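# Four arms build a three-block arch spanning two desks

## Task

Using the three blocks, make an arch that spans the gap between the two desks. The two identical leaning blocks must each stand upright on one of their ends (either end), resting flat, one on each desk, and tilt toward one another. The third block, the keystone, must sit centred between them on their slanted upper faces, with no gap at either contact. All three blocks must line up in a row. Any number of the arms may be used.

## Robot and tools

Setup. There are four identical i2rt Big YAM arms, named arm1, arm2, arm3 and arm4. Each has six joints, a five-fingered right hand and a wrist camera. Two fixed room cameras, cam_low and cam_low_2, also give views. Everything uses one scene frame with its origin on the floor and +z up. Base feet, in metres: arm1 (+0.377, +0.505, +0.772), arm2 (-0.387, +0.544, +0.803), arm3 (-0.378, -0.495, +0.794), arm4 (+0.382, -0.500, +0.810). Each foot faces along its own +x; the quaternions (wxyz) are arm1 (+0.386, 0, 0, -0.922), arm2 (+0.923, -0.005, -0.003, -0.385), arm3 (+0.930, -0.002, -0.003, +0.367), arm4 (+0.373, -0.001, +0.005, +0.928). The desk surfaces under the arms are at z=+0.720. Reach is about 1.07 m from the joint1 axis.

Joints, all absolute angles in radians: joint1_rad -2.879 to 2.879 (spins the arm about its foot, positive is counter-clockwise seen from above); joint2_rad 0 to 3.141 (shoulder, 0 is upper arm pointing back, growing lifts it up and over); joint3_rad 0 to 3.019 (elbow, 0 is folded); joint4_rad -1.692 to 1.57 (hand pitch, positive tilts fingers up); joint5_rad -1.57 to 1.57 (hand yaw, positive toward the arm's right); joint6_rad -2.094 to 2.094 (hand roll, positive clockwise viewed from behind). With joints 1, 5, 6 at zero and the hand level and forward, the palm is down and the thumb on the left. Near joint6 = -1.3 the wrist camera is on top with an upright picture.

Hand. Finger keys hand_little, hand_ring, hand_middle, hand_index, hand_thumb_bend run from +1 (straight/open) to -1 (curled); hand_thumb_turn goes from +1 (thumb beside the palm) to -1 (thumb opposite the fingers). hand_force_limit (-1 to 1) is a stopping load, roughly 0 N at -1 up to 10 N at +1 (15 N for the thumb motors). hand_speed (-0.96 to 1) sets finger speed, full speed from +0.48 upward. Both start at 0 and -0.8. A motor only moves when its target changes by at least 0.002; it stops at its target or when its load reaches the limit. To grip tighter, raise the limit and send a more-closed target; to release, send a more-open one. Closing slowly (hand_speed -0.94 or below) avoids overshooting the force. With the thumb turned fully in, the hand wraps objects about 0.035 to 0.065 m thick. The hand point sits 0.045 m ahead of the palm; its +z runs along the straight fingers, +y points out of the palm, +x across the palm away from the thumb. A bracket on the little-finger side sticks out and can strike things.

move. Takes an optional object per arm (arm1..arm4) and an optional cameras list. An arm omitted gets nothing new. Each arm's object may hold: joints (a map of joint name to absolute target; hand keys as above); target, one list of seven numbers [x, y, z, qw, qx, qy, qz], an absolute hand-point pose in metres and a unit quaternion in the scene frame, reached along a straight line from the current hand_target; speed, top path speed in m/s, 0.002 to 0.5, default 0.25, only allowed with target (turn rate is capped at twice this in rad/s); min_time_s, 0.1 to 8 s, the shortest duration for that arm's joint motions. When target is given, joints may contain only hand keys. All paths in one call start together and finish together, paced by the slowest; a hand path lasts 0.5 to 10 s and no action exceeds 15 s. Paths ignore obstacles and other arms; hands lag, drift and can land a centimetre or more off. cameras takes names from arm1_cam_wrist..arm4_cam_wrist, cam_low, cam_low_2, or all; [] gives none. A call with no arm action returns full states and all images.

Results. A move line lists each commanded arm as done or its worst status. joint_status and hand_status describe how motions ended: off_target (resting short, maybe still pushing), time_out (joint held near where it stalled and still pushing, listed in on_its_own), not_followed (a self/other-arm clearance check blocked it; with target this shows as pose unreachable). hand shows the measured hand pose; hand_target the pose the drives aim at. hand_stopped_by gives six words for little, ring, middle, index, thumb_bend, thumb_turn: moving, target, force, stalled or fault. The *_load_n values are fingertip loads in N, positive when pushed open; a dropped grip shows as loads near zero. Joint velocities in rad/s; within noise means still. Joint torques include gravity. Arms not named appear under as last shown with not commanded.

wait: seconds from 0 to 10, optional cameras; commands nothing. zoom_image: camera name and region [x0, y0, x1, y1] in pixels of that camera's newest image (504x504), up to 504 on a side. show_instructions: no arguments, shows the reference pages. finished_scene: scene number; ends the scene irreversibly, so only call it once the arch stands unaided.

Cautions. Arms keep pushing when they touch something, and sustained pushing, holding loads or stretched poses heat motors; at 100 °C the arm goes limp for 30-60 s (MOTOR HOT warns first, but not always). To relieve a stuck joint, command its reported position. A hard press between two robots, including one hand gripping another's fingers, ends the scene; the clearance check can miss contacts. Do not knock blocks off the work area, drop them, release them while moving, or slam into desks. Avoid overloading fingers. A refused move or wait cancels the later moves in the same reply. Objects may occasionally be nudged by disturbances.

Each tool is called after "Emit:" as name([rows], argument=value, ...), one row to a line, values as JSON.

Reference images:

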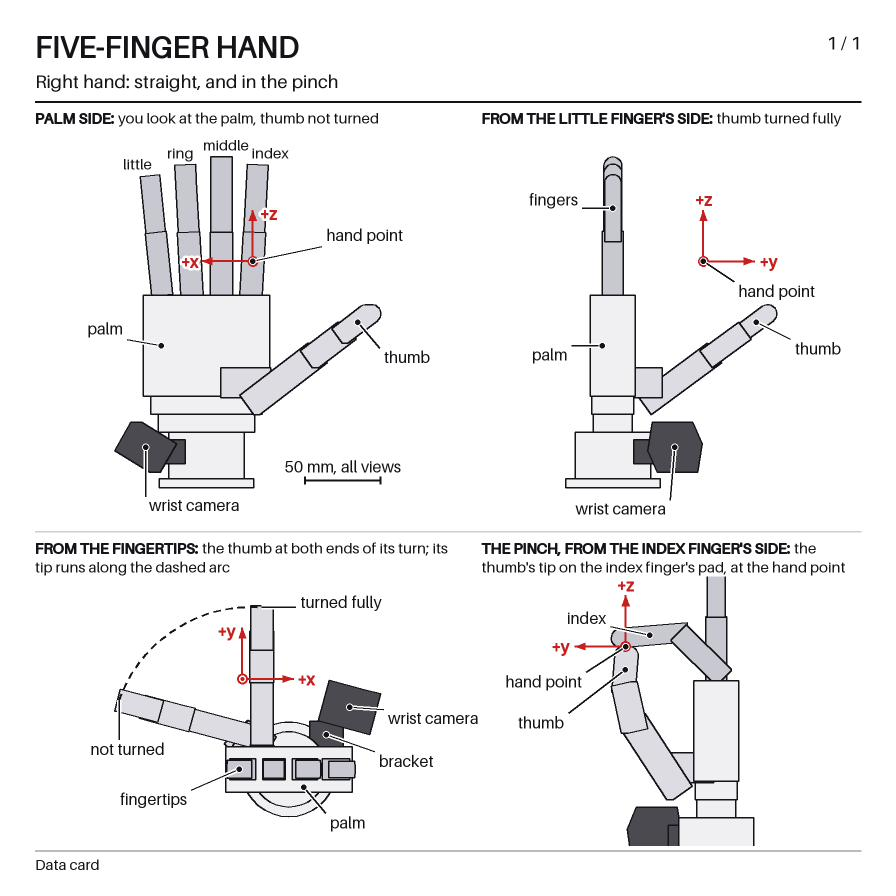

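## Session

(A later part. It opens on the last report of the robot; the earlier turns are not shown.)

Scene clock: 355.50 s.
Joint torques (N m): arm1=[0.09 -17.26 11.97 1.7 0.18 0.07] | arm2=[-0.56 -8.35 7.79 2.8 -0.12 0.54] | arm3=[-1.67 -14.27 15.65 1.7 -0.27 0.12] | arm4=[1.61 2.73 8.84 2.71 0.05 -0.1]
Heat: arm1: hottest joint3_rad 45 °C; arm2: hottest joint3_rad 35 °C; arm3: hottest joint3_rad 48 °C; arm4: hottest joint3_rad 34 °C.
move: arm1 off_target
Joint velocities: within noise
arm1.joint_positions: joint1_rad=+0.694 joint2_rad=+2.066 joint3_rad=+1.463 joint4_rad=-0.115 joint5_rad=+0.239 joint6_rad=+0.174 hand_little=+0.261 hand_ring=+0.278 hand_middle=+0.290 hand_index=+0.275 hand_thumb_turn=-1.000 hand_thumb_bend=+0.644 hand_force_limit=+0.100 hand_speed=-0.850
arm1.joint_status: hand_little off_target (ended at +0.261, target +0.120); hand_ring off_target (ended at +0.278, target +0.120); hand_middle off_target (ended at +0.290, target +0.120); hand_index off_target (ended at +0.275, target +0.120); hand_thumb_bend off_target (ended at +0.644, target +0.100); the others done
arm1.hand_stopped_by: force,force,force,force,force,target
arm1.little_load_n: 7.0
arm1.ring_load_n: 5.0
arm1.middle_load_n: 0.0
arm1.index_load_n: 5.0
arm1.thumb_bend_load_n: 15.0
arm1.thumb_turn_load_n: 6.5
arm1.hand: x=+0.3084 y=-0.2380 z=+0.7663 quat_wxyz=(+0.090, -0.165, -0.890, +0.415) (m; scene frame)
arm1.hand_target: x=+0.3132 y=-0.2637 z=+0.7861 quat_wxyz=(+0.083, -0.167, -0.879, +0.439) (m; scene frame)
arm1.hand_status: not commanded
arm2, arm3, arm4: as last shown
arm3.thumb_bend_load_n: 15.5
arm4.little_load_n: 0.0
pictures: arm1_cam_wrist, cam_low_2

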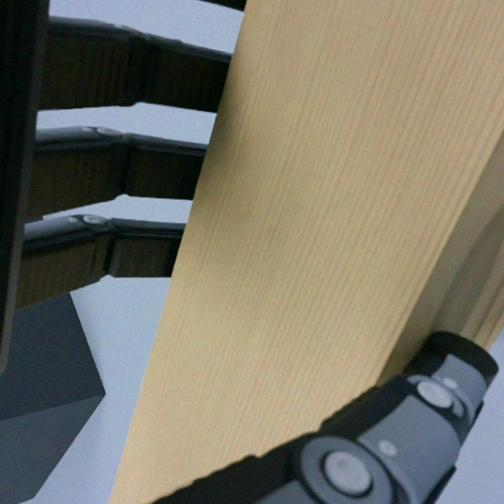

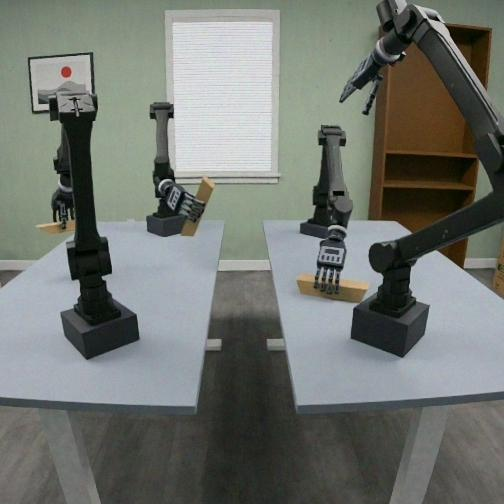

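Emit:
move(arm1={"target":[0.300,-0.215,0.97,0.0834,-0.1669,-0.8786,0.4393],"speed":0.15})

Emit:
move(arm1={"target":[0.27,-0.03,1.09,0.3267,0.0442,-0.8553,0.3997],"speed":0.2}, cameras=["cam_low","cam_low_2"])

Emit:
move(arm1={"target":[0.18,-0.005,1.00,0.5303,0.2488,-0.7338,0.3439],"speed":0.2}, cameras=["cam_low","cam_low_2","arm4_cam_wrist"])

Scene clock: 375.57 s.
Joint torques (N m): arm1=[-1.44 -19.96 15.09 1.43 0.16 -0.05] | arm2=[-0.79 -8.23 7.79 2.84 -0.13 0.54] | arm3=[-1.73 -14.27 15.69 1.68 -0.26 0.13] | arm4=[1.67 2.32 8.84 2.89 0.06 -0.11]
Heat: arm1: hottest joint3_rad 45 °C; arm2: hottest joint3_rad 35 °C; arm3: hottest joint3_rad 49 °C; arm4: hottest joint3_rad 34 °C.
move: arm1 off_target
Joint velocities: within noise
arm1.joint_positions: joint1_rad=+0.685 joint2_rad=+1.811 joint3_rad=+1.463 joint4_rad=-0.454 joint5_rad=+0.220 joint6_rad=+0.172 hand_little=+0.261 hand_ring=+0.278 hand_middle=+0.290 hand_index=+0.275 hand_thumb_turn=-1.000 hand_thumb_bend=+0.644 hand_force_limit=+0.100 hand_speed=-0.850
arm1.joint_status: not commanded
arm1.hand_stopped_by: force,force,force,force,force,target
arm1.little_load_n: 6.0
arm1.ring_load_n: 4.5
arm1.middle_load_n: 0.0
arm1.index_load_n: 6.0
arm1.thumb_bend_load_n: 15.5
arm1.thumb_turn_load_n: 7.0
arm1.hand: x=+0.3106 y=-0.1797 z=+0.8892 quat_wxyz=(+0.087, -0.162, -0.908, +0.376) (m; scene frame)
arm1.hand_target: x=+0.3008 y=-0.2077 z=+0.9709 quat_wxyz=(+0.084, -0.167, -0.878, +0.440) (m; scene frame)
arm1.hand_status: off_target (0.089 m and 8.1 deg from the pose sent, 0.205 m and 3.2 deg at the start; pose on its path clipped on 12 of 63 steps)
arm2.joint_positions: joint1_rad=-0.618 joint2_rad=+1.509 joint3_rad=+0.751 joint4_rad=+0.453 joint5_rad=-0.421 joint6_rad=+1.140 hand_little=+0.262 hand_ring=+0.278 hand_middle=+0.289 hand_index=+0.277 hand_thumb_turn=-1.000 hand_thumb_bend=+0.634 hand_force_limit=+0.100 hand_speed=-0.850
arm2.joint_status: not commanded
arm2.hand_stopped_by: force,force,force,force,force,target
arm2.little_load_n: 6.0
arm2.ring_load_n: 4.5
arm2.middle_load_n: 0.0
arm2.index_load_n: 7.0
arm2.thumb_bend_load_n: 17.0
arm2.thumb_turn_load_n: 3.5
arm2.hand: x=-0.1582 y=+0.0184 z=+0.9951 quat_wxyz=(-0.487, -0.259, -0.752, +0.362) (m; scene frame)
arm2.hand_target: x=-0.1601 y=+0.0109 z=+1.0200 quat_wxyz=(-0.506, -0.261, -0.731, +0.376) (m; scene frame)
arm2.hand_status: not commanded
arm3, arm4: as last shown
arm3.ring_load_n: 4.5
arm4.thumb_turn_load_n: -0.5
pictures: none

Scene clock: 378.13 s.
Joint torques (N m): arm1=[0.5 -12.34 9.59 1.65 0.62 -0.21] | arm2=[-0.32 -8.29 7.72 2.84 -0.12 0.54] | arm3=[-1.49 -14.27 15.65 1.69 -0.27 0.12] | arm4=[1.73 2.67 8.92 2.85 0.07 -0.11]
Heat: arm1: hottest joint3_rad 45 °C; arm2: hottest joint3_rad 35 °C; arm3: hottest joint3_rad 49 °C; arm4: hottest joint3_rad 34 °C.
move: arm1 off_target
Joint velocities: within noise
arm1.joint_positions: joint1_rad=+0.746 joint2_rad=+1.338 joint3_rad=+1.278 joint4_rad=-0.564 joint5_rad=+0.526 joint6_rad=-0.397 hand_little=+0.261 hand_ring=+0.278 hand_middle=+0.290 hand_index=+0.275 hand_thumb_turn=-1.000 hand_thumb_bend=+0.644 hand_force_limit=+0.100 hand_speed=-0.850
arm1.joint_status: not commanded
arm1.hand_stopped_by: force,force,force,force,force,target
arm1.little_load_n: 5.5
arm1.ring_load_n: 4.5
arm1.middle_load_n: 0.0
arm1.index_load_n: 6.0
arm1.thumb_bend_load_n: 15.0
arm1.thumb_turn_load_n: 7.5
arm1.hand: x=+0.2669 y=-0.0335 z=+1.0652 quat_wxyz=(+0.319, +0.040, -0.867, +0.380) (m; scene frame)
arm1.hand_target: x=+0.2699 y=-0.0298 z=+1.0896 quat_wxyz=(+0.327, +0.044, -0.855, +0.400) (m; scene frame)
arm1.hand_status: off_target (0.025 m and 2.8 deg from the pose sent, 0.254 m and 37.1 deg at the start)
arm2, arm3, arm4: as last shown
arm2.thumb_turn_load_n: 3.0
arm3.little_load_n: 4.0
arm3.ring_load_n: 4.0
arm4.thumb_turn_load_n: 0.0
pictures: cam_low, cam_low_2

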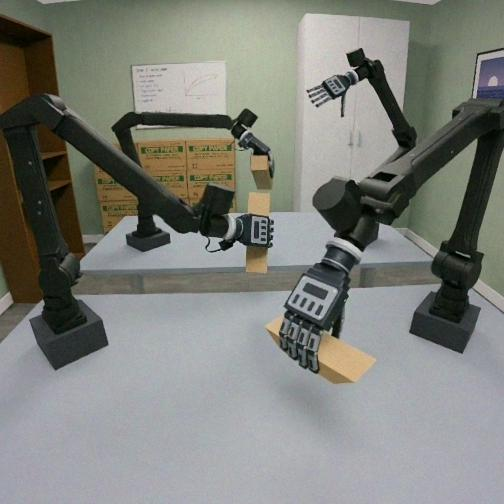

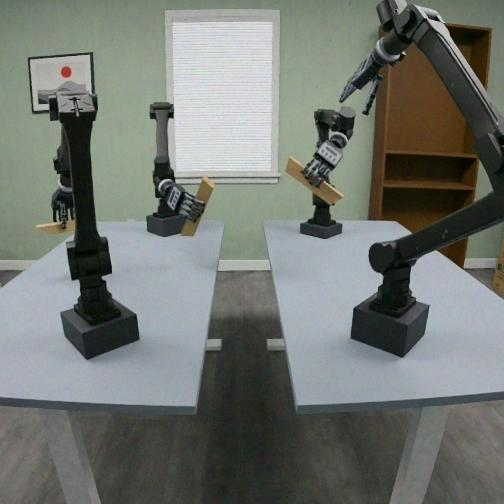

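Scene clock: 380.77 s.
Joint torques (N m): arm1=[-1.67 -8.41 8.73 2.92 0.3 -0.36] | arm2=[-0.62 -8.18 7.79 2.77 -0.11 0.55] | arm3=[-1.79 -14.33 15.71 1.7 -0.26 0.12] | arm4=[1.38 2.32 8.87 2.82 0.06 -0.1]
Heat: arm1: hottest joint3_rad 45 °C; arm2: hottest joint3_rad 35 °C; arm3: hottest joint3_rad 50 °C; arm4: hottest joint3_rad 34 °C.
move: arm1 off_target
Joint velocities: within noise
arm1.joint_positions: joint1_rad=+0.676 joint2_rad=+1.329 joint3_rad=+0.811 joint4_rad=+0.231 joint5_rad=+0.544 joint6_rad=-1.163 hand_little=+0.261 hand_ring=+0.278 hand_middle=+0.290 hand_index=+0.275 hand_thumb_turn=-1.000 hand_thumb_bend=+0.644 hand_force_limit=+0.100 hand_speed=-0.850
arm1.joint_status: not commanded
arm1.hand_stopped_by: force,force,force,force,force,target
arm1.little_load_n: 5.0
arm1.ring_load_n: 4.5
arm1.middle_load_n: 0.0
arm1.index_load_n: 6.5
arm1.thumb_bend_load_n: 15.0
arm1.thumb_turn_load_n: 8.5
arm1.hand: x=+0.1874 y=-0.0023 z=+0.9847 quat_wxyz=(+0.514, +0.252, -0.747, +0.338) (m; scene frame)
arm1.hand_target: x=+0.1801 y=-0.0045 z=+1.0000 quat_wxyz=(+0.530, +0.248, -0.734, +0.343) (m; scene frame)
arm1.hand_status: off_target (0.017 m and 2.6 deg from the pose sent, 0.112 m and 37.7 deg at the start)
arm2, arm3, arm4: as last shown
arm2.thumb_turn_load_n: 3.5
arm3.little_load_n: 4.5
arm3.ring_load_n: 4.5
arm4.little_load_n: 0.5
pictures: arm4_cam_wrist, cam_low, cam_low_2

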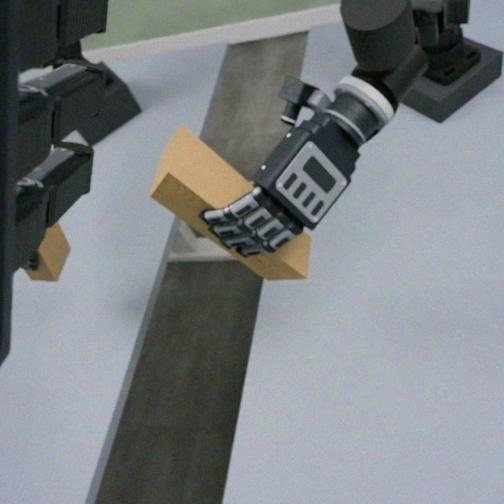

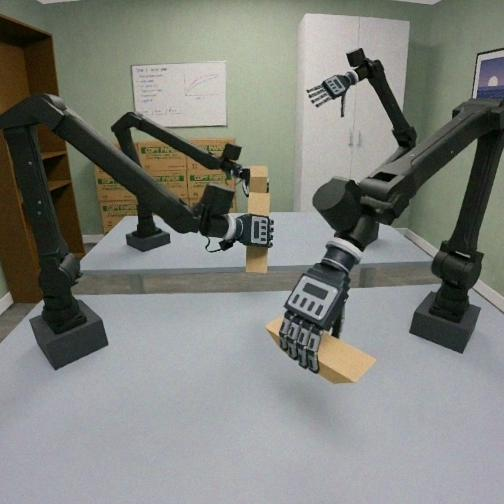

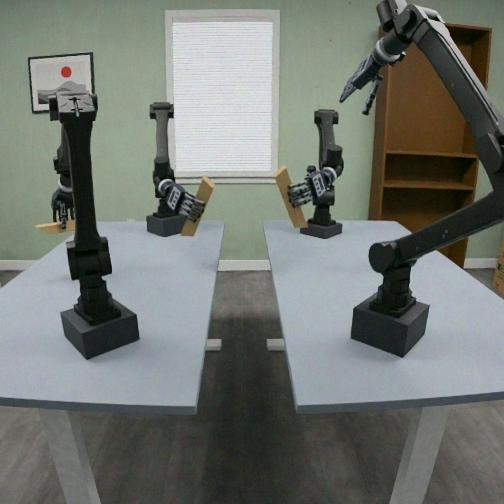

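Emit:
move(arm1={"target":[0.150,-0.015,0.870,0.5303,0.2488,-0.7338,0.3439],"speed":0.12}, arm2={"target":[-0.135,-0.012,0.905,0.5063,0.2614,0.7301,-0.3769],"speed":0.12}, cameras=["cam_low","cam_low_2","arm4_cam_wrist"])

Emit:
zoom_image(camera="cam_low_2", region=[180, 180, 310, 310])

Emit:
zoom_image(camera="cam_low", region=[210, 180, 310, 310])

Scene clock: 386.70 s.
Joint torques (N m): arm1=[-1.49 -11.22 6.63 2.96 0.27 -0.33] | arm2=[0.97 -10.52 6.82 2.84 -0.09 0.53] | arm3=[-1.73 -14.21 15.66 1.72 -0.27 0.12] | arm4=[1.55 2.49 8.92 2.82 0.08 -0.09]
Heat: arm1: hottest joint3_rad 45 °C; arm2: hottest joint3_rad 35 °C; arm3: hottest joint3_rad 50 °C; arm4: hottest joint3_rad 34 °C.
move: arm1 off_target; arm2 off_target
Joint velocities: within noise
arm1.joint_positions: joint1_rad=+0.606 joint2_rad=+1.648 joint3_rad=+0.701 joint4_rad=+0.660 joint5_rad=+0.477 joint6_rad=-1.182 hand_little=+0.261 hand_ring=+0.278 hand_middle=+0.290 hand_index=+0.275 hand_thumb_turn=-1.000 hand_thumb_bend=+0.644 hand_force_limit=+0.100 hand_speed=-0.850
arm1.joint_status: not commanded
arm1.hand_stopped_by: force,force,force,force,force,target
arm1.little_load_n: 5.0
arm1.ring_load_n: 4.5
arm1.middle_load_n: -0.5
arm1.index_load_n: 6.5
arm1.thumb_bend_load_n: 15.0
arm1.thumb_turn_load_n: 8.0
arm1.hand: x=+0.1580 y=-0.0101 z=+0.8507 quat_wxyz=(+0.511, +0.253, -0.750, +0.335) (m; scene frame)
arm1.hand_target: x=+0.1502 y=-0.0146 z=+0.8700 quat_wxyz=(+0.530, +0.249, -0.734, +0.343) (m; scene frame)
arm1.hand_status: off_target (0.021 m and 3.1 deg from the pose sent, 0.121 m and 2.6 deg at the start)
arm2.joint_positions: joint1_rad=-0.588 joint2_rad=+1.856 joint3_rad=+0.737 joint4_rad=+0.798 joint5_rad=-0.375 joint6_rad=+1.153 hand_little=+0.262 hand_ring=+0.278 hand_middle=+0.289 hand_index=+0.277 hand_thumb_turn=-1.000 hand_thumb_bend=+0.634 hand_force_limit=+0.100 hand_speed=-0.850
arm2.joint_status: not commanded
arm2.hand_stopped_by: force,force,force,force,force,target
arm2.little_load_n: 6.0
arm2.ring_load_n: 4.5
arm2.middle_load_n: 0.0
arm2.index_load_n: 7.5
arm2.thumb_bend_load_n: 17.0
arm2.thumb_turn_load_n: 3.5
arm2.hand: x=-0.1447 y=+0.0015 z=+0.8720 quat_wxyz=(-0.479, -0.269, -0.755, +0.359) (m; scene frame)
arm2.hand_target: x=-0.1355 y=-0.0104 z=+0.9052 quat_wxyz=(-0.506, -0.261, -0.731, +0.376) (m; scene frame)
arm2.hand_status: off_target (0.037 m and 4.8 deg from the pose sent, 0.098 m and 3.8 deg at the start)
arm3, arm4: as last shown
arm3.ring_load_n: 4.0
arm3.thumb_bend_load_n: 15.0
arm3.thumb_turn_load_n: 4.5
arm4.little_load_n: 0.0
pictures: arm4_cam_wrist, cam_low, cam_low_2

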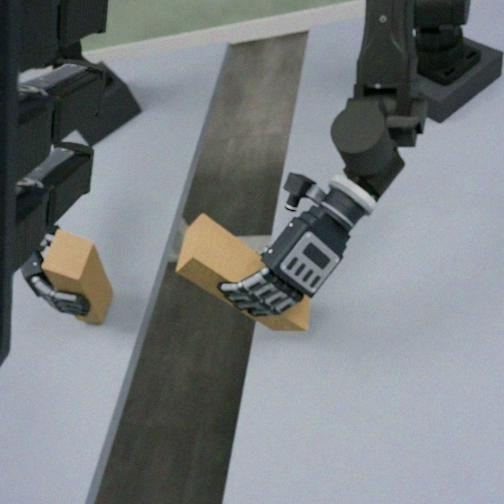

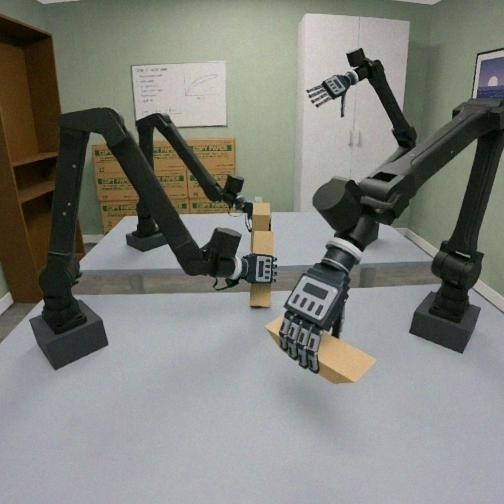

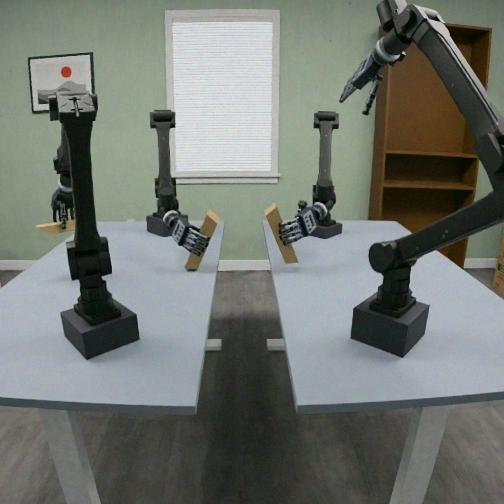

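Scaled by 3.877 from the camera's 504x504 image, which has a finer 720x720 frame.

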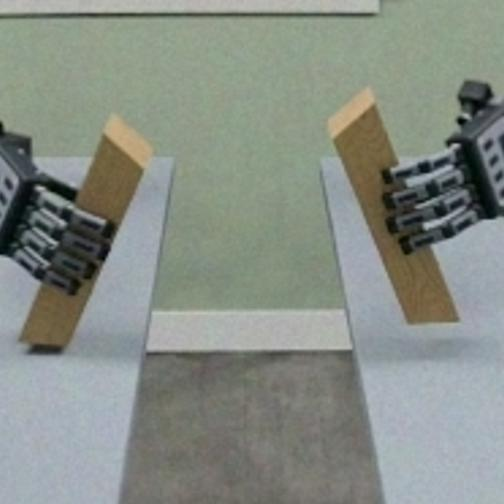

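Scaled by 3.877 from the camera's 504x504 image, which has a finer 720x720 frame.

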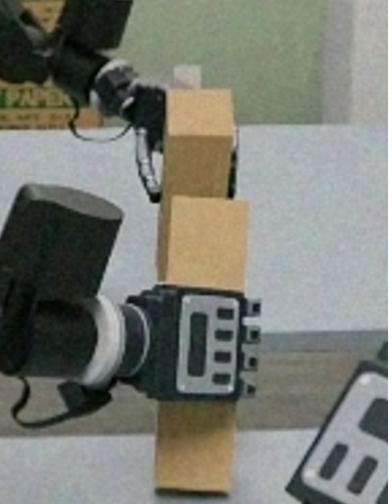

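Emit:
move(arm1={"target":[0.124,-0.010,0.855,0.5496,0.2433,-0.7157,0.3556],"speed":0.1}, arm2={"target":[-0.110,-0.017,0.900,0.5347,0.2470,0.7002,-0.4035],"speed":0.1}, cameras=["cam_low","cam_low_2"])

Emit:
zoom_image(camera="cam_low_2", region=[180, 200, 310, 290])

Emit:
zoom_image(camera="cam_low", region=[210, 190, 310, 315])

Scene clock: 432.87 s.
Joint torques (N m): arm1=[-1.61 -11.46 5.91 3.08 0.18 -0.36] | arm2=[0.85 -10.52 7.58 2.91 -0.02 0.56] | arm3=[-1.73 -14.39 15.68 1.7 -0.26 0.12] | arm4=[1.85 3.08 8.92 2.82 0.07 -0.1]
Heat: arm1: hottest joint3_rad 41 °C; arm2: hottest joint3_rad 33 °C; arm3: hottest joint3_rad 52 °C; arm4: hottest joint3_rad 34 °C.
move: arm1 off_target; arm2 off_target
Joint velocities: within noise
arm1.joint_positions: joint1_rad=+0.547 joint2_rad=+1.723 joint3_rad=+0.676 joint4_rad=+0.835 joint5_rad=+0.426 joint6_rad=-1.224 hand_little=+0.261 hand_ring=+0.278 hand_middle=+0.290 hand_index=+0.275 hand_thumb_turn=-1.000 hand_thumb_bend=+0.644 hand_force_limit=+0.100 hand_speed=-0.850
arm1.joint_status: not commanded
arm1.hand_stopped_by: force,force,force,force,force,target
arm1.little_load_n: 5.0
arm1.ring_load_n: 4.0
arm1.middle_load_n: 0.0
arm1.index_load_n: 6.5
arm1.thumb_bend_load_n: 15.0
arm1.thumb_turn_load_n: 8.0
arm1.hand: x=+0.1313 y=-0.0063 z=+0.8375 quat_wxyz=(+0.531, +0.246, -0.732, +0.349) (m; scene frame)
arm1.hand_target: x=+0.1242 y=-0.0096 z=+0.8549 quat_wxyz=(+0.549, +0.243, -0.716, +0.355) (m; scene frame)
arm1.hand_status: off_target (0.019 m and 3.0 deg from the pose sent, 0.034 m and 6.4 deg at the start)
arm2.joint_positions: joint1_rad=-0.536 joint2_rad=+1.948 joint3_rad=+0.737 joint4_rad=+0.988 joint5_rad=-0.331 joint6_rad=+1.188 hand_little=+0.262 hand_ring=+0.278 hand_middle=+0.289 hand_index=+0.277 hand_thumb_turn=-1.000 hand_thumb_bend=+0.634 hand_force_limit=+0.100 hand_speed=-0.850
arm2.joint_status: not commanded
arm2.hand_stopped_by: force,force,force,force,force,target
arm2.little_load_n: 6.0
arm2.ring_load_n: 4.5
arm2.middle_load_n: 0.0
arm2.index_load_n: 7.0
arm2.thumb_bend_load_n: 17.5
arm2.thumb_turn_load_n: 3.0
arm2.hand: x=-0.1210 y=+0.0028 z=+0.8637 quat_wxyz=(-0.503, -0.256, -0.731, +0.384) (m; scene frame)
arm2.hand_target: x=-0.1110 y=-0.0145 z=+0.9005 quat_wxyz=(-0.535, -0.246, -0.701, +0.403) (m; scene frame)
arm2.hand_status: off_target (0.043 m and 5.6 deg from the pose sent, 0.048 m and 10.6 deg at the start)
arm3, arm4: as last shown
arm3.ring_load_n: 4.5
pictures: cam_low, cam_low_2

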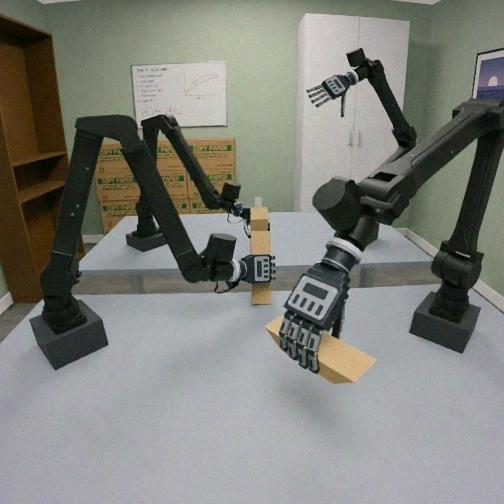

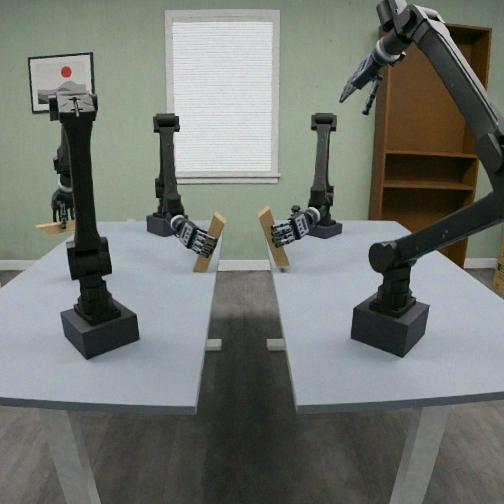

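Scaled by 3.877 from the camera's 504x504 image, which has a finer 720x720 frame.

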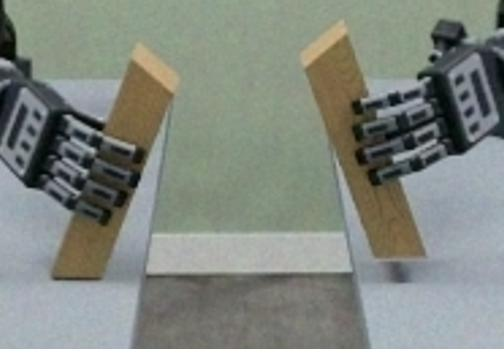

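Scaled by 4.032 from the camera's 504x504 image, which has a finer 720x720 frame.

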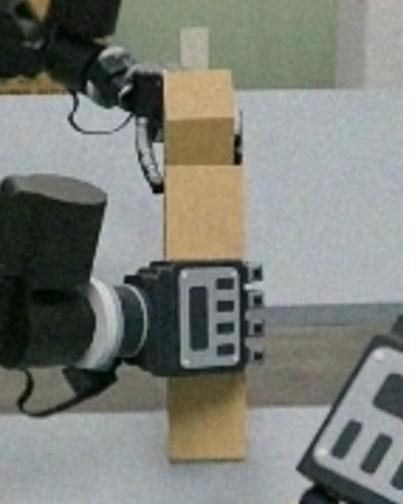

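Emit:
move(arm1={"target":[0.126,-0.006,0.832,0.5496,0.2433,-0.7157,0.3556],"speed":0.08}, arm2={"target":[-0.115,-0.026,0.889,0.5438,0.2475,0.6918,-0.4058],"speed":0.08}, cameras=["cam_low","cam_low_2"])

Emit:
zoom_image(camera="cam_low_2", region=[180, 200, 310, 290])

Emit:
zoom_image(camera="cam_low", region=[210, 190, 310, 315])

Scene clock: 466.33 s.
Joint torques (N m): arm1=[-1.2 -11.81 5.33 3.07 0.26 -0.35] | arm2=[-0.56 -9.82 7.54 2.63 -0.13 0.49] | arm3=[-1.61 -14.33 15.68 1.73 -0.27 0.13] | arm4=[1.2 2.26 8.84 2.81 0.09 -0.09]
Heat: arm1: hottest joint3_rad 39 °C; arm2: hottest joint3_rad 33 °C; arm3: hottest joint3_rad 53 °C; arm4: hottest joint3_rad 34 °C.
move: arm1 off_target; arm2 off_target
Joint velocities: within noise
arm1.joint_positions: joint1_rad=+0.546 joint2_rad=+1.788 joint3_rad=+0.658 joint4_rad=+0.915 joint5_rad=+0.426 joint6_rad=-1.224 hand_little=+0.261 hand_ring=+0.278 hand_middle=+0.290 hand_index=+0.275 hand_thumb_turn=-1.000 hand_thumb_bend=+0.644 hand_force_limit=+0.100 hand_speed=-0.850
arm1.joint_status: not commanded
arm1.hand_stopped_by: force,force,force,force,force,target
arm1.little_load_n: 5.0
arm1.ring_load_n: 4.5
arm1.middle_load_n: 0.0
arm1.index_load_n: 6.5
arm1.thumb_bend_load_n: 15.0
arm1.thumb_turn_load_n: 8.0
arm1.hand: x=+0.1322 y=-0.0018 z=+0.8140 quat_wxyz=(+0.531, +0.246, -0.733, +0.348) (m; scene frame)
arm1.hand_target: x=+0.1260 y=-0.0056 z=+0.8320 quat_wxyz=(+0.549, +0.243, -0.716, +0.355) (m; scene frame)
arm1.hand_status: off_target (0.019 m and 3.0 deg from the pose sent, 0.008 m and 3.0 deg at the start)
arm2.joint_positions: joint1_rad=-0.536 joint2_rad=+1.997 joint3_rad=+0.761 joint4_rad=+1.055 joint5_rad=-0.344 joint6_rad=+1.212 hand_little=+0.262 hand_ring=+0.278 hand_middle=+0.289 hand_index=+0.277 hand_thumb_turn=-1.000 hand_thumb_bend=+0.634 hand_force_limit=+0.100 hand_speed=-0.850
arm2.joint_status: not commanded
arm2.hand_stopped_by: force,force,force,force,force,target
arm2.little_load_n: 4.0
arm2.ring_load_n: 3.0
arm2.middle_load_n: 0.0
arm2.index_load_n: 8.5
arm2.thumb_bend_load_n: 16.5
arm2.thumb_turn_load_n: 5.0
arm2.hand: x=-0.1173 y=-0.0041 z=+0.8620 quat_wxyz=(-0.520, -0.252, -0.718, +0.387) (m; scene frame)
arm2.hand_target: x=-0.1159 y=-0.0240 z=+0.8893 quat_wxyz=(-0.543, -0.247, -0.692, +0.405) (m; scene frame)
arm2.hand_status: off_target (0.035 m and 4.6 deg from the pose sent, 0.039 m and 7.0 deg at the start)
arm3: as last shown
arm3.little_load_n: 4.0
arm3.ring_load_n: 4.0
arm3.thumb_bend_load_n: 15.5
arm4.joint_positions: joint1_rad=-0.413 joint2_rad=+0.602 joint3_rad=+1.437 joint4_rad=-1.316 joint5_rad=+0.076 joint6_rad=-0.995 hand_little=+1.000 hand_ring=+1.000 hand_middle=+1.000 hand_index=+1.000 hand_thumb_turn=+1.000 hand_thumb_bend=+1.000 hand_force_limit=+0.000 hand_speed=-0.800
arm4.joint_status: not commanded
arm4.hand_stopped_by: target,target,target,target,target,target
arm4.little_load_n: 0.0
arm4.ring_load_n: 0.0
arm4.middle_load_n: 0.0
arm4.index_load_n: 0.0
arm4.thumb_bend_load_n: 0.0
arm4.thumb_turn_load_n: 0.0
arm4.hand: x=+0.3469 y=-0.2802 z=+1.3173 quat_wxyz=(-0.482, +0.672, +0.532, +0.181) (m; scene frame)
arm4.hand_target: x=+0.3475 y=-0.2816 z=+1.3260 quat_wxyz=(-0.491, +0.668, +0.528, +0.184) (m; scene frame)
arm4.hand_status: not commanded
pictures: cam_low, cam_low_2

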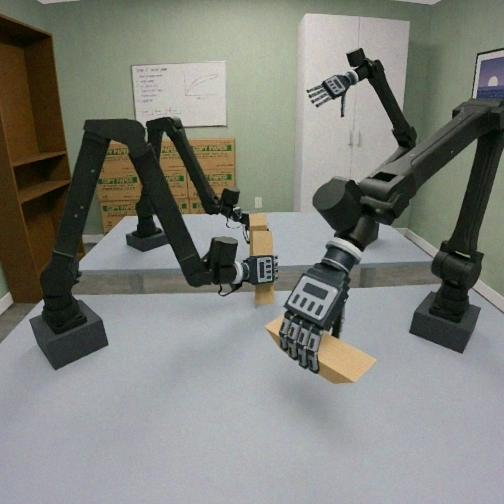

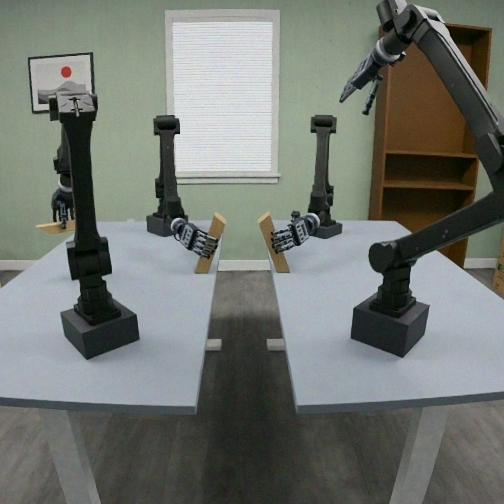

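Scaled by 3.877 from the camera's 504x504 image, which has a finer 720x720 frame.

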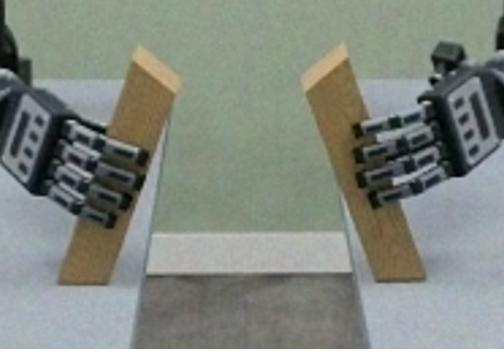

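Scaled by 4.032 from the camera's 504x504 image, which has a finer 720x720 frame.

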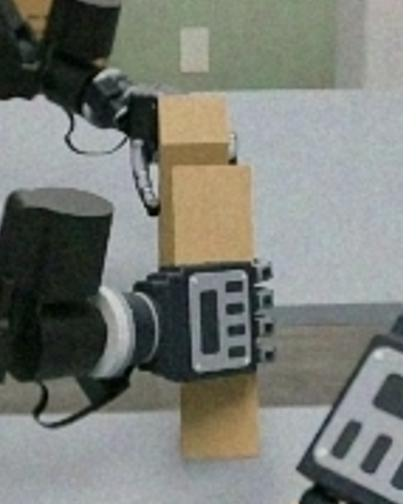

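Emit:
move(arm2={"target":[-0.123,-0.026,0.885,0.5438,0.2475,0.6918,-0.4058],"speed":0.05}, cameras=["cam_low","cam_low_2"])

Emit:
zoom_image(camera="cam_low_2", region=[180, 200, 310, 290])

Emit:
zoom_image(camera="cam_low", region=[210, 190, 310, 315])

Scene clock: 498.50 s.
Joint torques (N m): arm1=[-1.32 -11.69 5.38 3.08 0.27 -0.34] | arm2=[-1.44 -9.93 7.27 2.52 -0.09 0.39] | arm3=[-1.73 -14.39 15.66 1.74 -0.26 0.13] | arm4=[1.49 2.32 8.85 2.8 0.06 -0.09]
Heat: arm1: hottest joint3_rad 38 °C; arm2: hottest joint3_rad 34 °C; arm3: hottest joint3_rad 54 °C; arm4: hottest joint3_rad 34 °C.
move: arm2 off_target
Joint velocities: within noise
arm1, arm4: as last shown
arm1.hand_target: x=+0.1260 y=-0.0056 z=+0.8319 quat_wxyz=(+0.549, +0.243, -0.716, +0.355) (m; scene frame)
arm2.joint_positions: joint1_rad=-0.543 joint2_rad=+2.004 joint3_rad=+0.761 joint4_rad=+1.071 joint5_rad=-0.361 joint6_rad=+1.218 hand_little=+0.262 hand_ring=+0.278 hand_middle=+0.289 hand_index=+0.277 hand_thumb_turn=-1.000 hand_thumb_bend=+0.634 hand_force_limit=+0.100 hand_speed=-0.850
arm2.joint_status: not commanded
arm2.hand_stopped_by: force,force,force,force,force,target
arm2.little_load_n: 3.0
arm2.ring_load_n: 2.5
arm2.middle_load_n: 0.0
arm2.index_load_n: 9.0
arm2.thumb_bend_load_n: 16.5
arm2.thumb_turn_load_n: 6.0
arm2.hand: x=-0.1190 y=-0.0032 z=+0.8625 quat_wxyz=(-0.526, -0.249, -0.716, +0.385) (m; scene frame)
arm2.hand_target: x=-0.1238 y=-0.0243 z=+0.8852 quat_wxyz=(-0.543, -0.247, -0.692, +0.406) (m; scene frame)
arm2.hand_status: off_target (0.032 m and 4.2 deg from the pose sent, 0.032 m and 4.6 deg at the start)
arm3.joint_positions: joint1_rad=+1.305 joint2_rad=+1.409 joint3_rad=+0.987 joint4_rad=-0.335 joint5_rad=-0.165 joint6_rad=-0.116 hand_little=+0.261 hand_ring=+0.276 hand_middle=+0.288 hand_index=+0.276 hand_thumb_turn=-1.000 hand_thumb_bend=+0.633 hand_force_limit=+0.100 hand_speed=-0.850
arm3.joint_status: not commanded
arm3.hand_stopped_by: force,force,force,force,force,target
arm3.little_load_n: 4.5
arm3.ring_load_n: 4.0
arm3.middle_load_n: 0.0
arm3.index_load_n: 8.0
arm3.thumb_bend_load_n: 15.5
arm3.thumb_turn_load_n: 4.0
arm3.hand: x=-0.6714 y=-0.0584 z=+0.9250 quat_wxyz=(-0.372, +0.865, +0.304, -0.145) (m; scene frame)
arm3.hand_target: x=-0.6782 y=-0.0332 z=+0.9804 quat_wxyz=(-0.422, +0.843, +0.300, -0.149) (m; scene frame)
arm3.hand_status: not commanded
arm4.ring_load_n: -0.5
pictures: cam_low, cam_low_2

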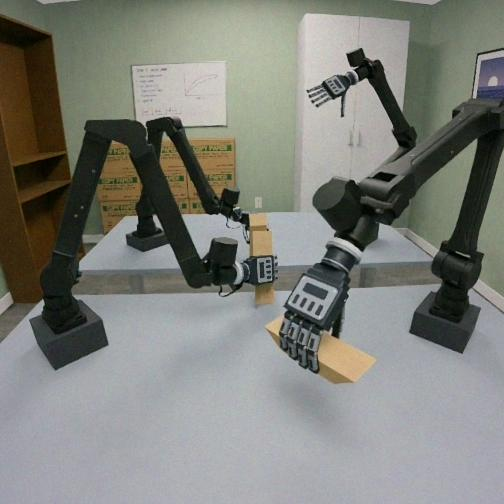

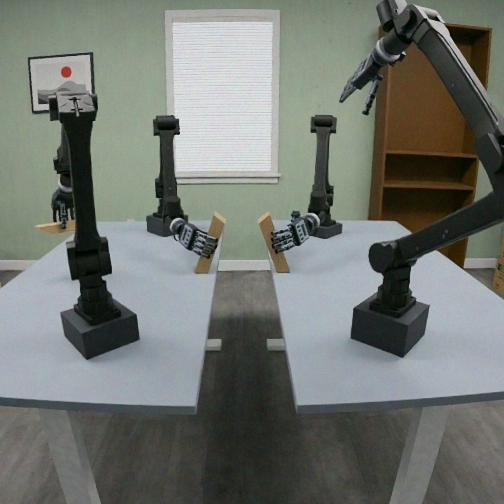

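Scaled by 3.877 from the camera's 504x504 image, which has a finer 720x720 frame.

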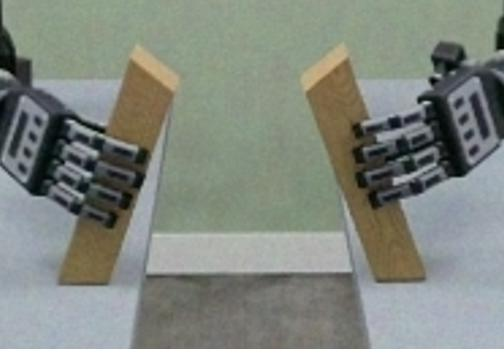

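Scaled by 4.032 from the camera's 504x504 image, which has a finer 720x720 frame.

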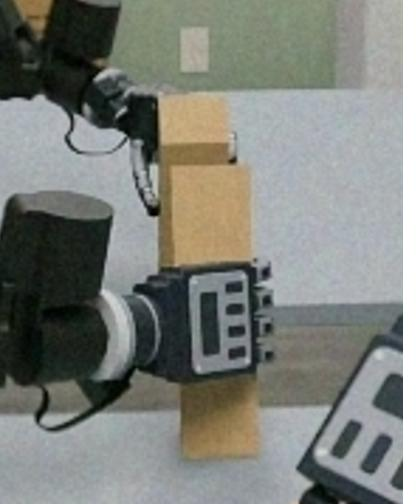

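Emit:
zoom_image(camera="cam_low_2", region=[205, 205, 280, 235])

Emit:
zoom_image(camera="cam_low_2", region=[185, 255, 300, 285])

Emit:
zoom_image(camera="cam_low", region=[240, 205, 290, 305])

Scaled by 6.720 from the camera's 504x504 image, which has a finer 720x720 frame.

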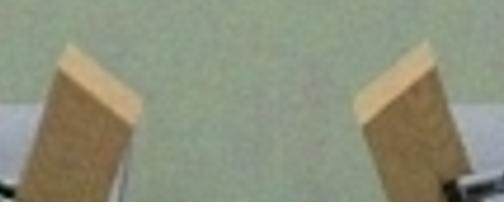

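Scaled by 4.383 from the camera's 504x504 image, which has a finer 720x720 frame.

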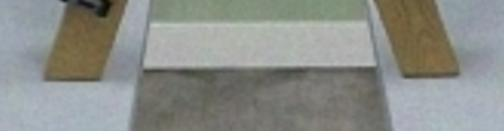

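Scaled by 5.040 from the camera's 504x504 image, which has a finer 720x720 frame.

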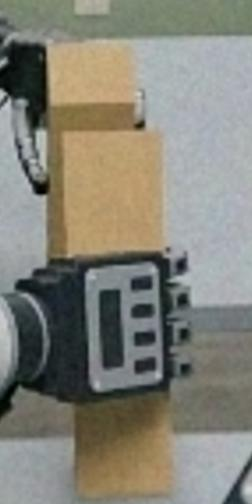

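Emit:
move(arm2={"target":[-0.128,-0.026,0.905,0.5300,0.2394,0.7027,-0.4108],"speed":0.05})

Emit:
move(arm2={"target":[-0.128,-0.026,0.883,0.5300,0.2394,0.7027,-0.4108],"speed":0.04}, cameras=["cam_low","cam_low_2"])

Emit:
zoom_image(camera="cam_low_2", region=[205, 205, 280, 235])

Emit:
zoom_image(camera="cam_low_2", region=[185, 255, 300, 285])

Emit:
zoom_image(camera="cam_low", region=[240, 205, 290, 305])

Scene clock: 528.40 s.
Joint torques (N m): arm1=[-1.32 -11.58 5.33 3.1 0.27 -0.34] | arm2=[-1.14 -13.27 6.76 1.73 -0.17 0.28] | arm3=[-1.67 -14.1 15.68 1.72 -0.26 0.12] | arm4=[1.79 2.55 8.9 2.73 0.08 -0.11]
Heat: arm1: hottest joint3_rad 37 °C; arm2: hottest joint3_rad 34 °C; arm3: hottest joint3_rad 54 °C; arm4: hottest joint3_rad 34 °C.
move: arm2 off_target
Joint velocities: within noise
arm1, arm3, arm4: as last shown
arm2.joint_positions: joint1_rad=-0.556 joint2_rad=+1.976 joint3_rad=+0.762 joint4_rad=+1.001 joint5_rad=-0.364 joint6_rad=+1.193 hand_little=+0.262 hand_ring=+0.278 hand_middle=+0.289 hand_index=+0.277 hand_thumb_turn=-1.000 hand_thumb_bend=+0.634 hand_force_limit=+0.100 hand_speed=-0.850
arm2.joint_status: not commanded
arm2.hand_stopped_by: force,force,force,force,force,target
arm2.little_load_n: 5.5
arm2.ring_load_n: 4.5
arm2.middle_load_n: 0.0
arm2.index_load_n: 7.0
arm2.thumb_bend_load_n: 17.5
arm2.thumb_turn_load_n: 3.5
arm2.hand: x=-0.1261 y=-0.0057 z=+0.8614 quat_wxyz=(-0.511, -0.253, -0.728, +0.381) (m; scene frame)
arm2.hand_target: x=-0.1284 y=-0.0240 z=+0.9048 quat_wxyz=(-0.530, -0.239, -0.703, +0.411) (m; scene frame)
arm2.hand_status: off_target (0.048 m and 5.2 deg from the pose sent, 0.049 m and 3.5 deg at the start)
arm3.ring_load_n: 4.5
arm3.thumb_turn_load_n: 4.5
arm4.ring_load_n: 0.0
pictures: none

Scene clock: 529.53 s.
Joint torques (N m): arm1=[-1.14 -11.63 5.31 3.11 0.26 -0.35] | arm2=[-1.26 -9.88 7.05 2.66 -0.11 0.29] | arm3=[-1.61 -14.21 15.68 1.76 -0.27 0.12] | arm4=[1.44 2.78 8.87 2.8 0.08 -0.09]
Heat: arm1: hottest joint3_rad 37 °C; arm2: hottest joint3_rad 34 °C; arm3: hottest joint3_rad 54 °C; arm4: hottest joint3_rad 34 °C.
move: arm2 off_target
Joint velocities: within noise
arm1, arm3, arm4: as last shown
arm2.joint_positions: joint1_rad=-0.556 joint2_rad=+1.988 joint3_rad=+0.762 joint4_rad=+1.031 joint5_rad=-0.366 joint6_rad=+1.190 hand_little=+0.262 hand_ring=+0.278 hand_middle=+0.289 hand_index=+0.277 hand_thumb_turn=-1.000 hand_thumb_bend=+0.634 hand_force_limit=+0.100 hand_speed=-0.850
arm2.joint_status: not commanded
arm2.hand_stopped_by: force,force,force,force,force,target
arm2.little_load_n: 4.0
arm2.ring_load_n: 3.0
arm2.middle_load_n: 0.0
arm2.index_load_n: 8.5
arm2.thumb_bend_load_n: 16.5
arm2.thumb_turn_load_n: 5.0
arm2.hand: x=-0.1258 y=-0.0056 z=+0.8612 quat_wxyz=(-0.515, -0.248, -0.724, +0.387) (m; scene frame)
arm2.hand_target: x=-0.1285 y=-0.0245 z=+0.8831 quat_wxyz=(-0.529, -0.239, -0.703, +0.410) (m; scene frame)
arm2.hand_status: off_target (0.030 m and 4.1 deg from the pose sent, 0.030 m and 5.2 deg at the start)
pictures: cam_low, cam_low_2

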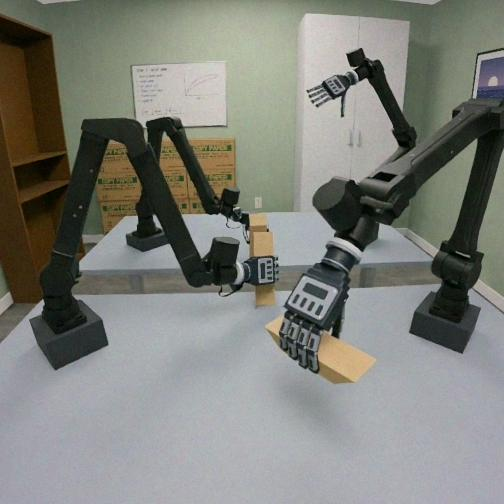

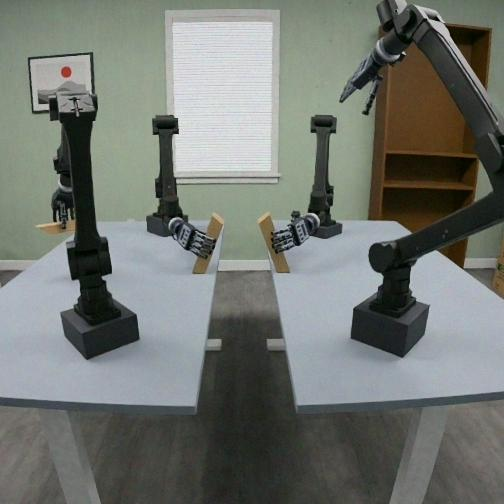

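Scaled by 6.720 from the camera's 504x504 image, which has a finer 720x720 frame.

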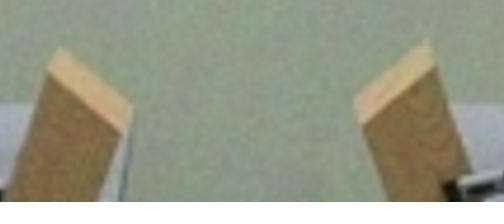

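Scaled by 4.383 from the camera's 504x504 image, which has a finer 720x720 frame.

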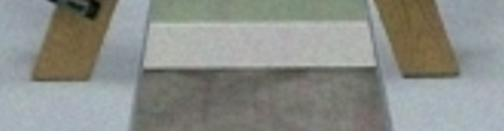

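Scaled by 5.040 from the camera's 504x504 image, which has a finer 720x720 frame.

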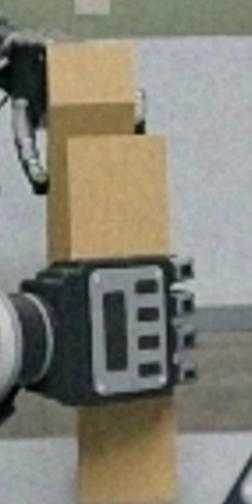

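Emit:
move(arm2={"target":[-0.119,-0.024,0.905,0.5300,0.2394,0.7027,-0.4108],"speed":0.05})

Emit:
move(arm2={"target":[-0.119,-0.024,0.882,0.5300,0.2394,0.7027,-0.4108],"speed":0.04}, cameras=["cam_low","cam_low_2"])

Emit:
zoom_image(camera="cam_low_2", region=[205, 205, 280, 235])

Emit:
zoom_image(camera="cam_low_2", region=[185, 255, 300, 285])

Emit:
zoom_image(camera="cam_low", region=[240, 205, 290, 305])

Scene clock: 541.60 s.
Joint torques (N m): arm1=[-1.14 -11.63 5.38 3.08 0.27 -0.33] | arm2=[0.67 -13.22 6.78 1.74 0 0.32] | arm3=[-1.61 -14.21 15.65 1.73 -0.28 0.13] | arm4=[1.32 2.84 8.95 2.92 0.06 -0.1]
Heat: arm1: hottest joint3_rad 37 °C; arm2: hottest joint3_rad 34 °C; arm3: hottest joint3_rad 54 °C; arm4: hottest joint3_rad 34 °C.
move: arm2 off_target
Joint velocities: within noise
arm1, arm3, arm4: as last shown
arm1.middle_load_n: 0.5
arm2.joint_positions: joint1_rad=-0.556 joint2_rad=+1.975 joint3_rad=+0.762 joint4_rad=+1.003 joint5_rad=-0.350 joint6_rad=+1.190 hand_little=+0.262 hand_ring=+0.278 hand_middle=+0.289 hand_index=+0.277 hand_thumb_turn=-1.000 hand_thumb_bend=+0.634 hand_force_limit=+0.100 hand_speed=-0.850
arm2.joint_status: not commanded
arm2.hand_stopped_by: force,force,force,force,force,target
arm2.little_load_n: 5.5
arm2.ring_load_n: 4.5
arm2.middle_load_n: 0.0
arm2.index_load_n: 7.5
arm2.thumb_bend_load_n: 17.0
arm2.thumb_turn_load_n: 3.5
arm2.hand: x=-0.1279 y=-0.0081 z=+0.8616 quat_wxyz=(-0.507, -0.256, -0.726, +0.387) (m; scene frame)
arm2.hand_target: x=-0.1196 y=-0.0219 z=+0.9051 quat_wxyz=(-0.530, -0.239, -0.702, +0.410) (m; scene frame)
arm2.hand_status: off_target (0.047 m and 5.0 deg from the pose sent, 0.048 m and 4.1 deg at the start)
arm3.little_load_n: 4.0
arm3.thumb_turn_load_n: 4.0
arm4.index_load_n: -0.5
pictures: none

Scene clock: 542.77 s.
Joint torques (N m): arm1=[-1.14 -11.75 5.27 3.08 0.24 -0.35] | arm2=[0.79 -9.82 7.1 2.59 0.02 0.31] | arm3=[-1.55 -14.27 15.68 1.72 -0.28 0.13] | arm4=[1.67 2.67 8.87 2.82 0.06 -0.09]
Heat: arm1: hottest joint3_rad 37 °C; arm2: hottest joint3_rad 34 °C; arm3: hottest joint3_rad 54 °C; arm4: hottest joint3_rad 34 °C.
move: arm2 off_target
Joint velocities: within noise
arm1, arm3, arm4: as last shown
arm1.middle_load_n: 0.0
arm2.joint_positions: joint1_rad=-0.556 joint2_rad=+1.989 joint3_rad=+0.762 joint4_rad=+1.036 joint5_rad=-0.350 joint6_rad=+1.190 hand_little=+0.262 hand_ring=+0.278 hand_middle=+0.289 hand_index=+0.277 hand_thumb_turn=-1.000 hand_thumb_bend=+0.634 hand_force_limit=+0.100 hand_speed=-0.850
arm2.joint_status: not commanded
arm2.hand_stopped_by: force,force,force,force,force,target
arm2.little_load_n: 3.5
arm2.ring_load_n: 3.0
arm2.middle_load_n: 0.0
arm2.index_load_n: 9.0
arm2.thumb_bend_load_n: 16.5
arm2.thumb_turn_load_n: 5.5
arm2.hand: x=-0.1279 y=-0.0084 z=+0.8613 quat_wxyz=(-0.511, -0.252, -0.721, +0.393) (m; scene frame)
arm2.hand_target: x=-0.1195 y=-0.0225 z=+0.8823 quat_wxyz=(-0.530, -0.239, -0.703, +0.410) (m; scene frame)
arm2.hand_status: off_target (0.027 m and 3.9 deg from the pose sent, 0.027 m and 5.0 deg at the start)
arm3.little_load_n: 4.5
arm3.ring_load_n: 4.0
arm3.thumb_bend_load_n: 15.0
arm3.thumb_turn_load_n: 4.5
arm4.index_load_n: 0.0
pictures: cam_low, cam_low_2

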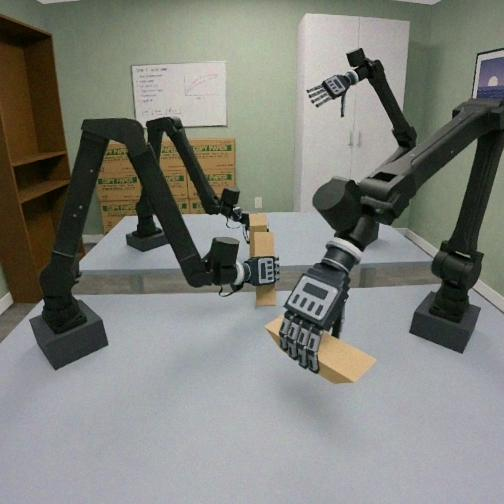

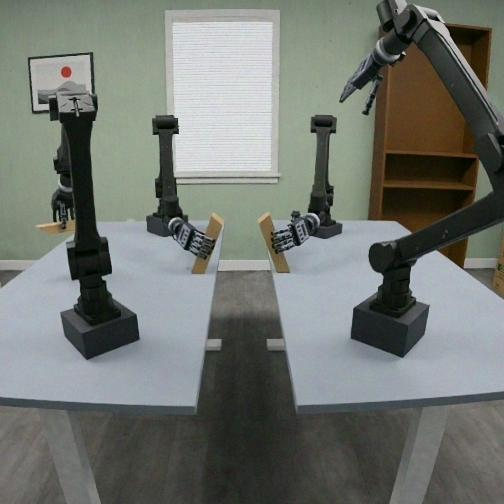

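Scaled by 6.720 from the camera's 504x504 image, which has a finer 720x720 frame.

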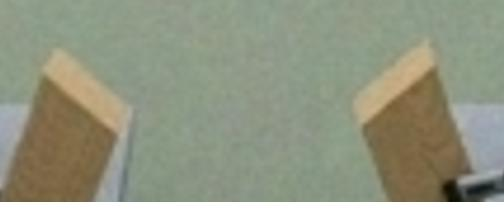

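Scaled by 4.383 from the camera's 504x504 image, which has a finer 720x720 frame.

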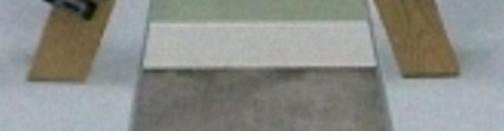

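Scaled by 5.040 from the camera's 504x504 image, which has a finer 720x720 frame.

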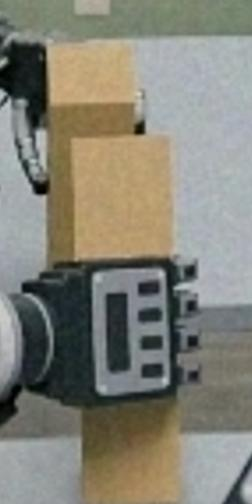

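Emit:
move(arm2={"target":[-0.115,-0.020,0.935,0.5300,0.2394,0.7027,-0.4108],"speed":0.06})

Scene clock: 547.53 s.
Joint torques (N m): arm1=[-1.2 -11.58 5.38 3.06 0.26 -0.34] | arm2=[0.91 -12.98 6.9 1.83 0.01 0.34] | arm3=[-1.79 -14.21 15.65 1.72 -0.27 0.13] | arm4=[1.44 2.55 8.83 2.84 0.08 -0.1]
Heat: arm1: hottest joint3_rad 37 °C; arm2: hottest joint3_rad 34 °C; arm3: hottest joint3_rad 54 °C; arm4: hottest joint3_rad 34 °C.
move: arm2 off_target
Joint velocities: within noise
arm1, arm3, arm4: as last shown
arm1.ring_load_n: 4.0
arm2.joint_positions: joint1_rad=-0.549 joint2_rad=+1.888 joint3_rad=+0.762 joint4_rad=+0.920 joint5_rad=-0.339 joint6_rad=+1.190 hand_little=+0.262 hand_ring=+0.278 hand_middle=+0.289 hand_index=+0.277 hand_thumb_turn=-1.000 hand_thumb_bend=+0.634 hand_force_limit=+0.100 hand_speed=-0.850
arm2.joint_status: not commanded
arm2.hand_stopped_by: force,force,force,force,force,target
arm2.little_load_n: 6.0
arm2.ring_load_n: 4.5
arm2.middle_load_n: 0.0
arm2.index_load_n: 7.0
arm2.thumb_bend_load_n: 17.5
arm2.thumb_turn_load_n: 3.0
arm2.hand: x=-0.1249 y=-0.0096 z=+0.8924 quat_wxyz=(-0.507, -0.256, -0.725, +0.390) (m; scene frame)
arm2.hand_target: x=-0.1156 y=-0.0184 z=+0.9348 quat_wxyz=(-0.530, -0.239, -0.702, +0.410) (m; scene frame)
arm2.hand_status: off_target (0.045 m and 4.8 deg from the pose sent, 0.076 m and 3.9 deg at the start)
pictures: none

Emit:
move(arm2={"target":[-0.105,-0.010,0.935,0.5300,0.2394,0.7027,-0.4108],"speed":0.06})

Scene clock: 554.00 s.
Joint torques (N m): arm1=[-1.08 -11.52 5.35 3.08 0.26 -0.34] | arm2=[0.79 -13.1 5.64 2.24 0.02 0.37] | arm3=[-1.79 -14.27 15.72 1.72 -0.29 0.13] | arm4=[1.38 2.73 8.88 2.77 0.08 -0.1]
Heat: arm1: hottest joint3_rad 36 °C; arm2: hottest joint3_rad 34 °C; arm3: hottest joint3_rad 55 °C; arm4: hottest joint3_rad 35 °C.
move: arm2 off_target
Joint velocities: within noise
arm1, arm3, arm4: as last shown
arm1.ring_load_n: 4.5
arm2.joint_positions: joint1_rad=-0.520 joint2_rad=+1.884 joint3_rad=+0.762 joint4_rad=+0.920 joint5_rad=-0.312 joint6_rad=+1.190 hand_little=+0.262 hand_ring=+0.278 hand_middle=+0.289 hand_index=+0.277 hand_thumb_turn=-1.000 hand_thumb_bend=+0.634 hand_force_limit=+0.100 hand_speed=-0.850
arm2.joint_status: not commanded
arm2.hand_stopped_by: force,force,force,force,force,target
arm2.little_load_n: 5.5
arm2.ring_load_n: 4.0
arm2.middle_load_n: 0.0
arm2.index_load_n: 7.0
arm2.thumb_bend_load_n: 17.5
arm2.thumb_turn_load_n: 3.0
arm2.hand: x=-0.1120 y=-0.0061 z=+0.8939 quat_wxyz=(-0.506, -0.252, -0.726, +0.391) (m; scene frame)
arm2.hand_target: x=-0.1052 y=-0.0092 z=+0.9343 quat_wxyz=(-0.530, -0.239, -0.703, +0.410) (m; scene frame)
arm2.hand_status: off_target (0.042 m and 4.6 deg from the pose sent, 0.047 m and 4.8 deg at the start)
arm3.ring_load_n: 4.5
arm3.thumb_bend_load_n: 15.5
arm3.thumb_turn_load_n: 4.0
pictures: none


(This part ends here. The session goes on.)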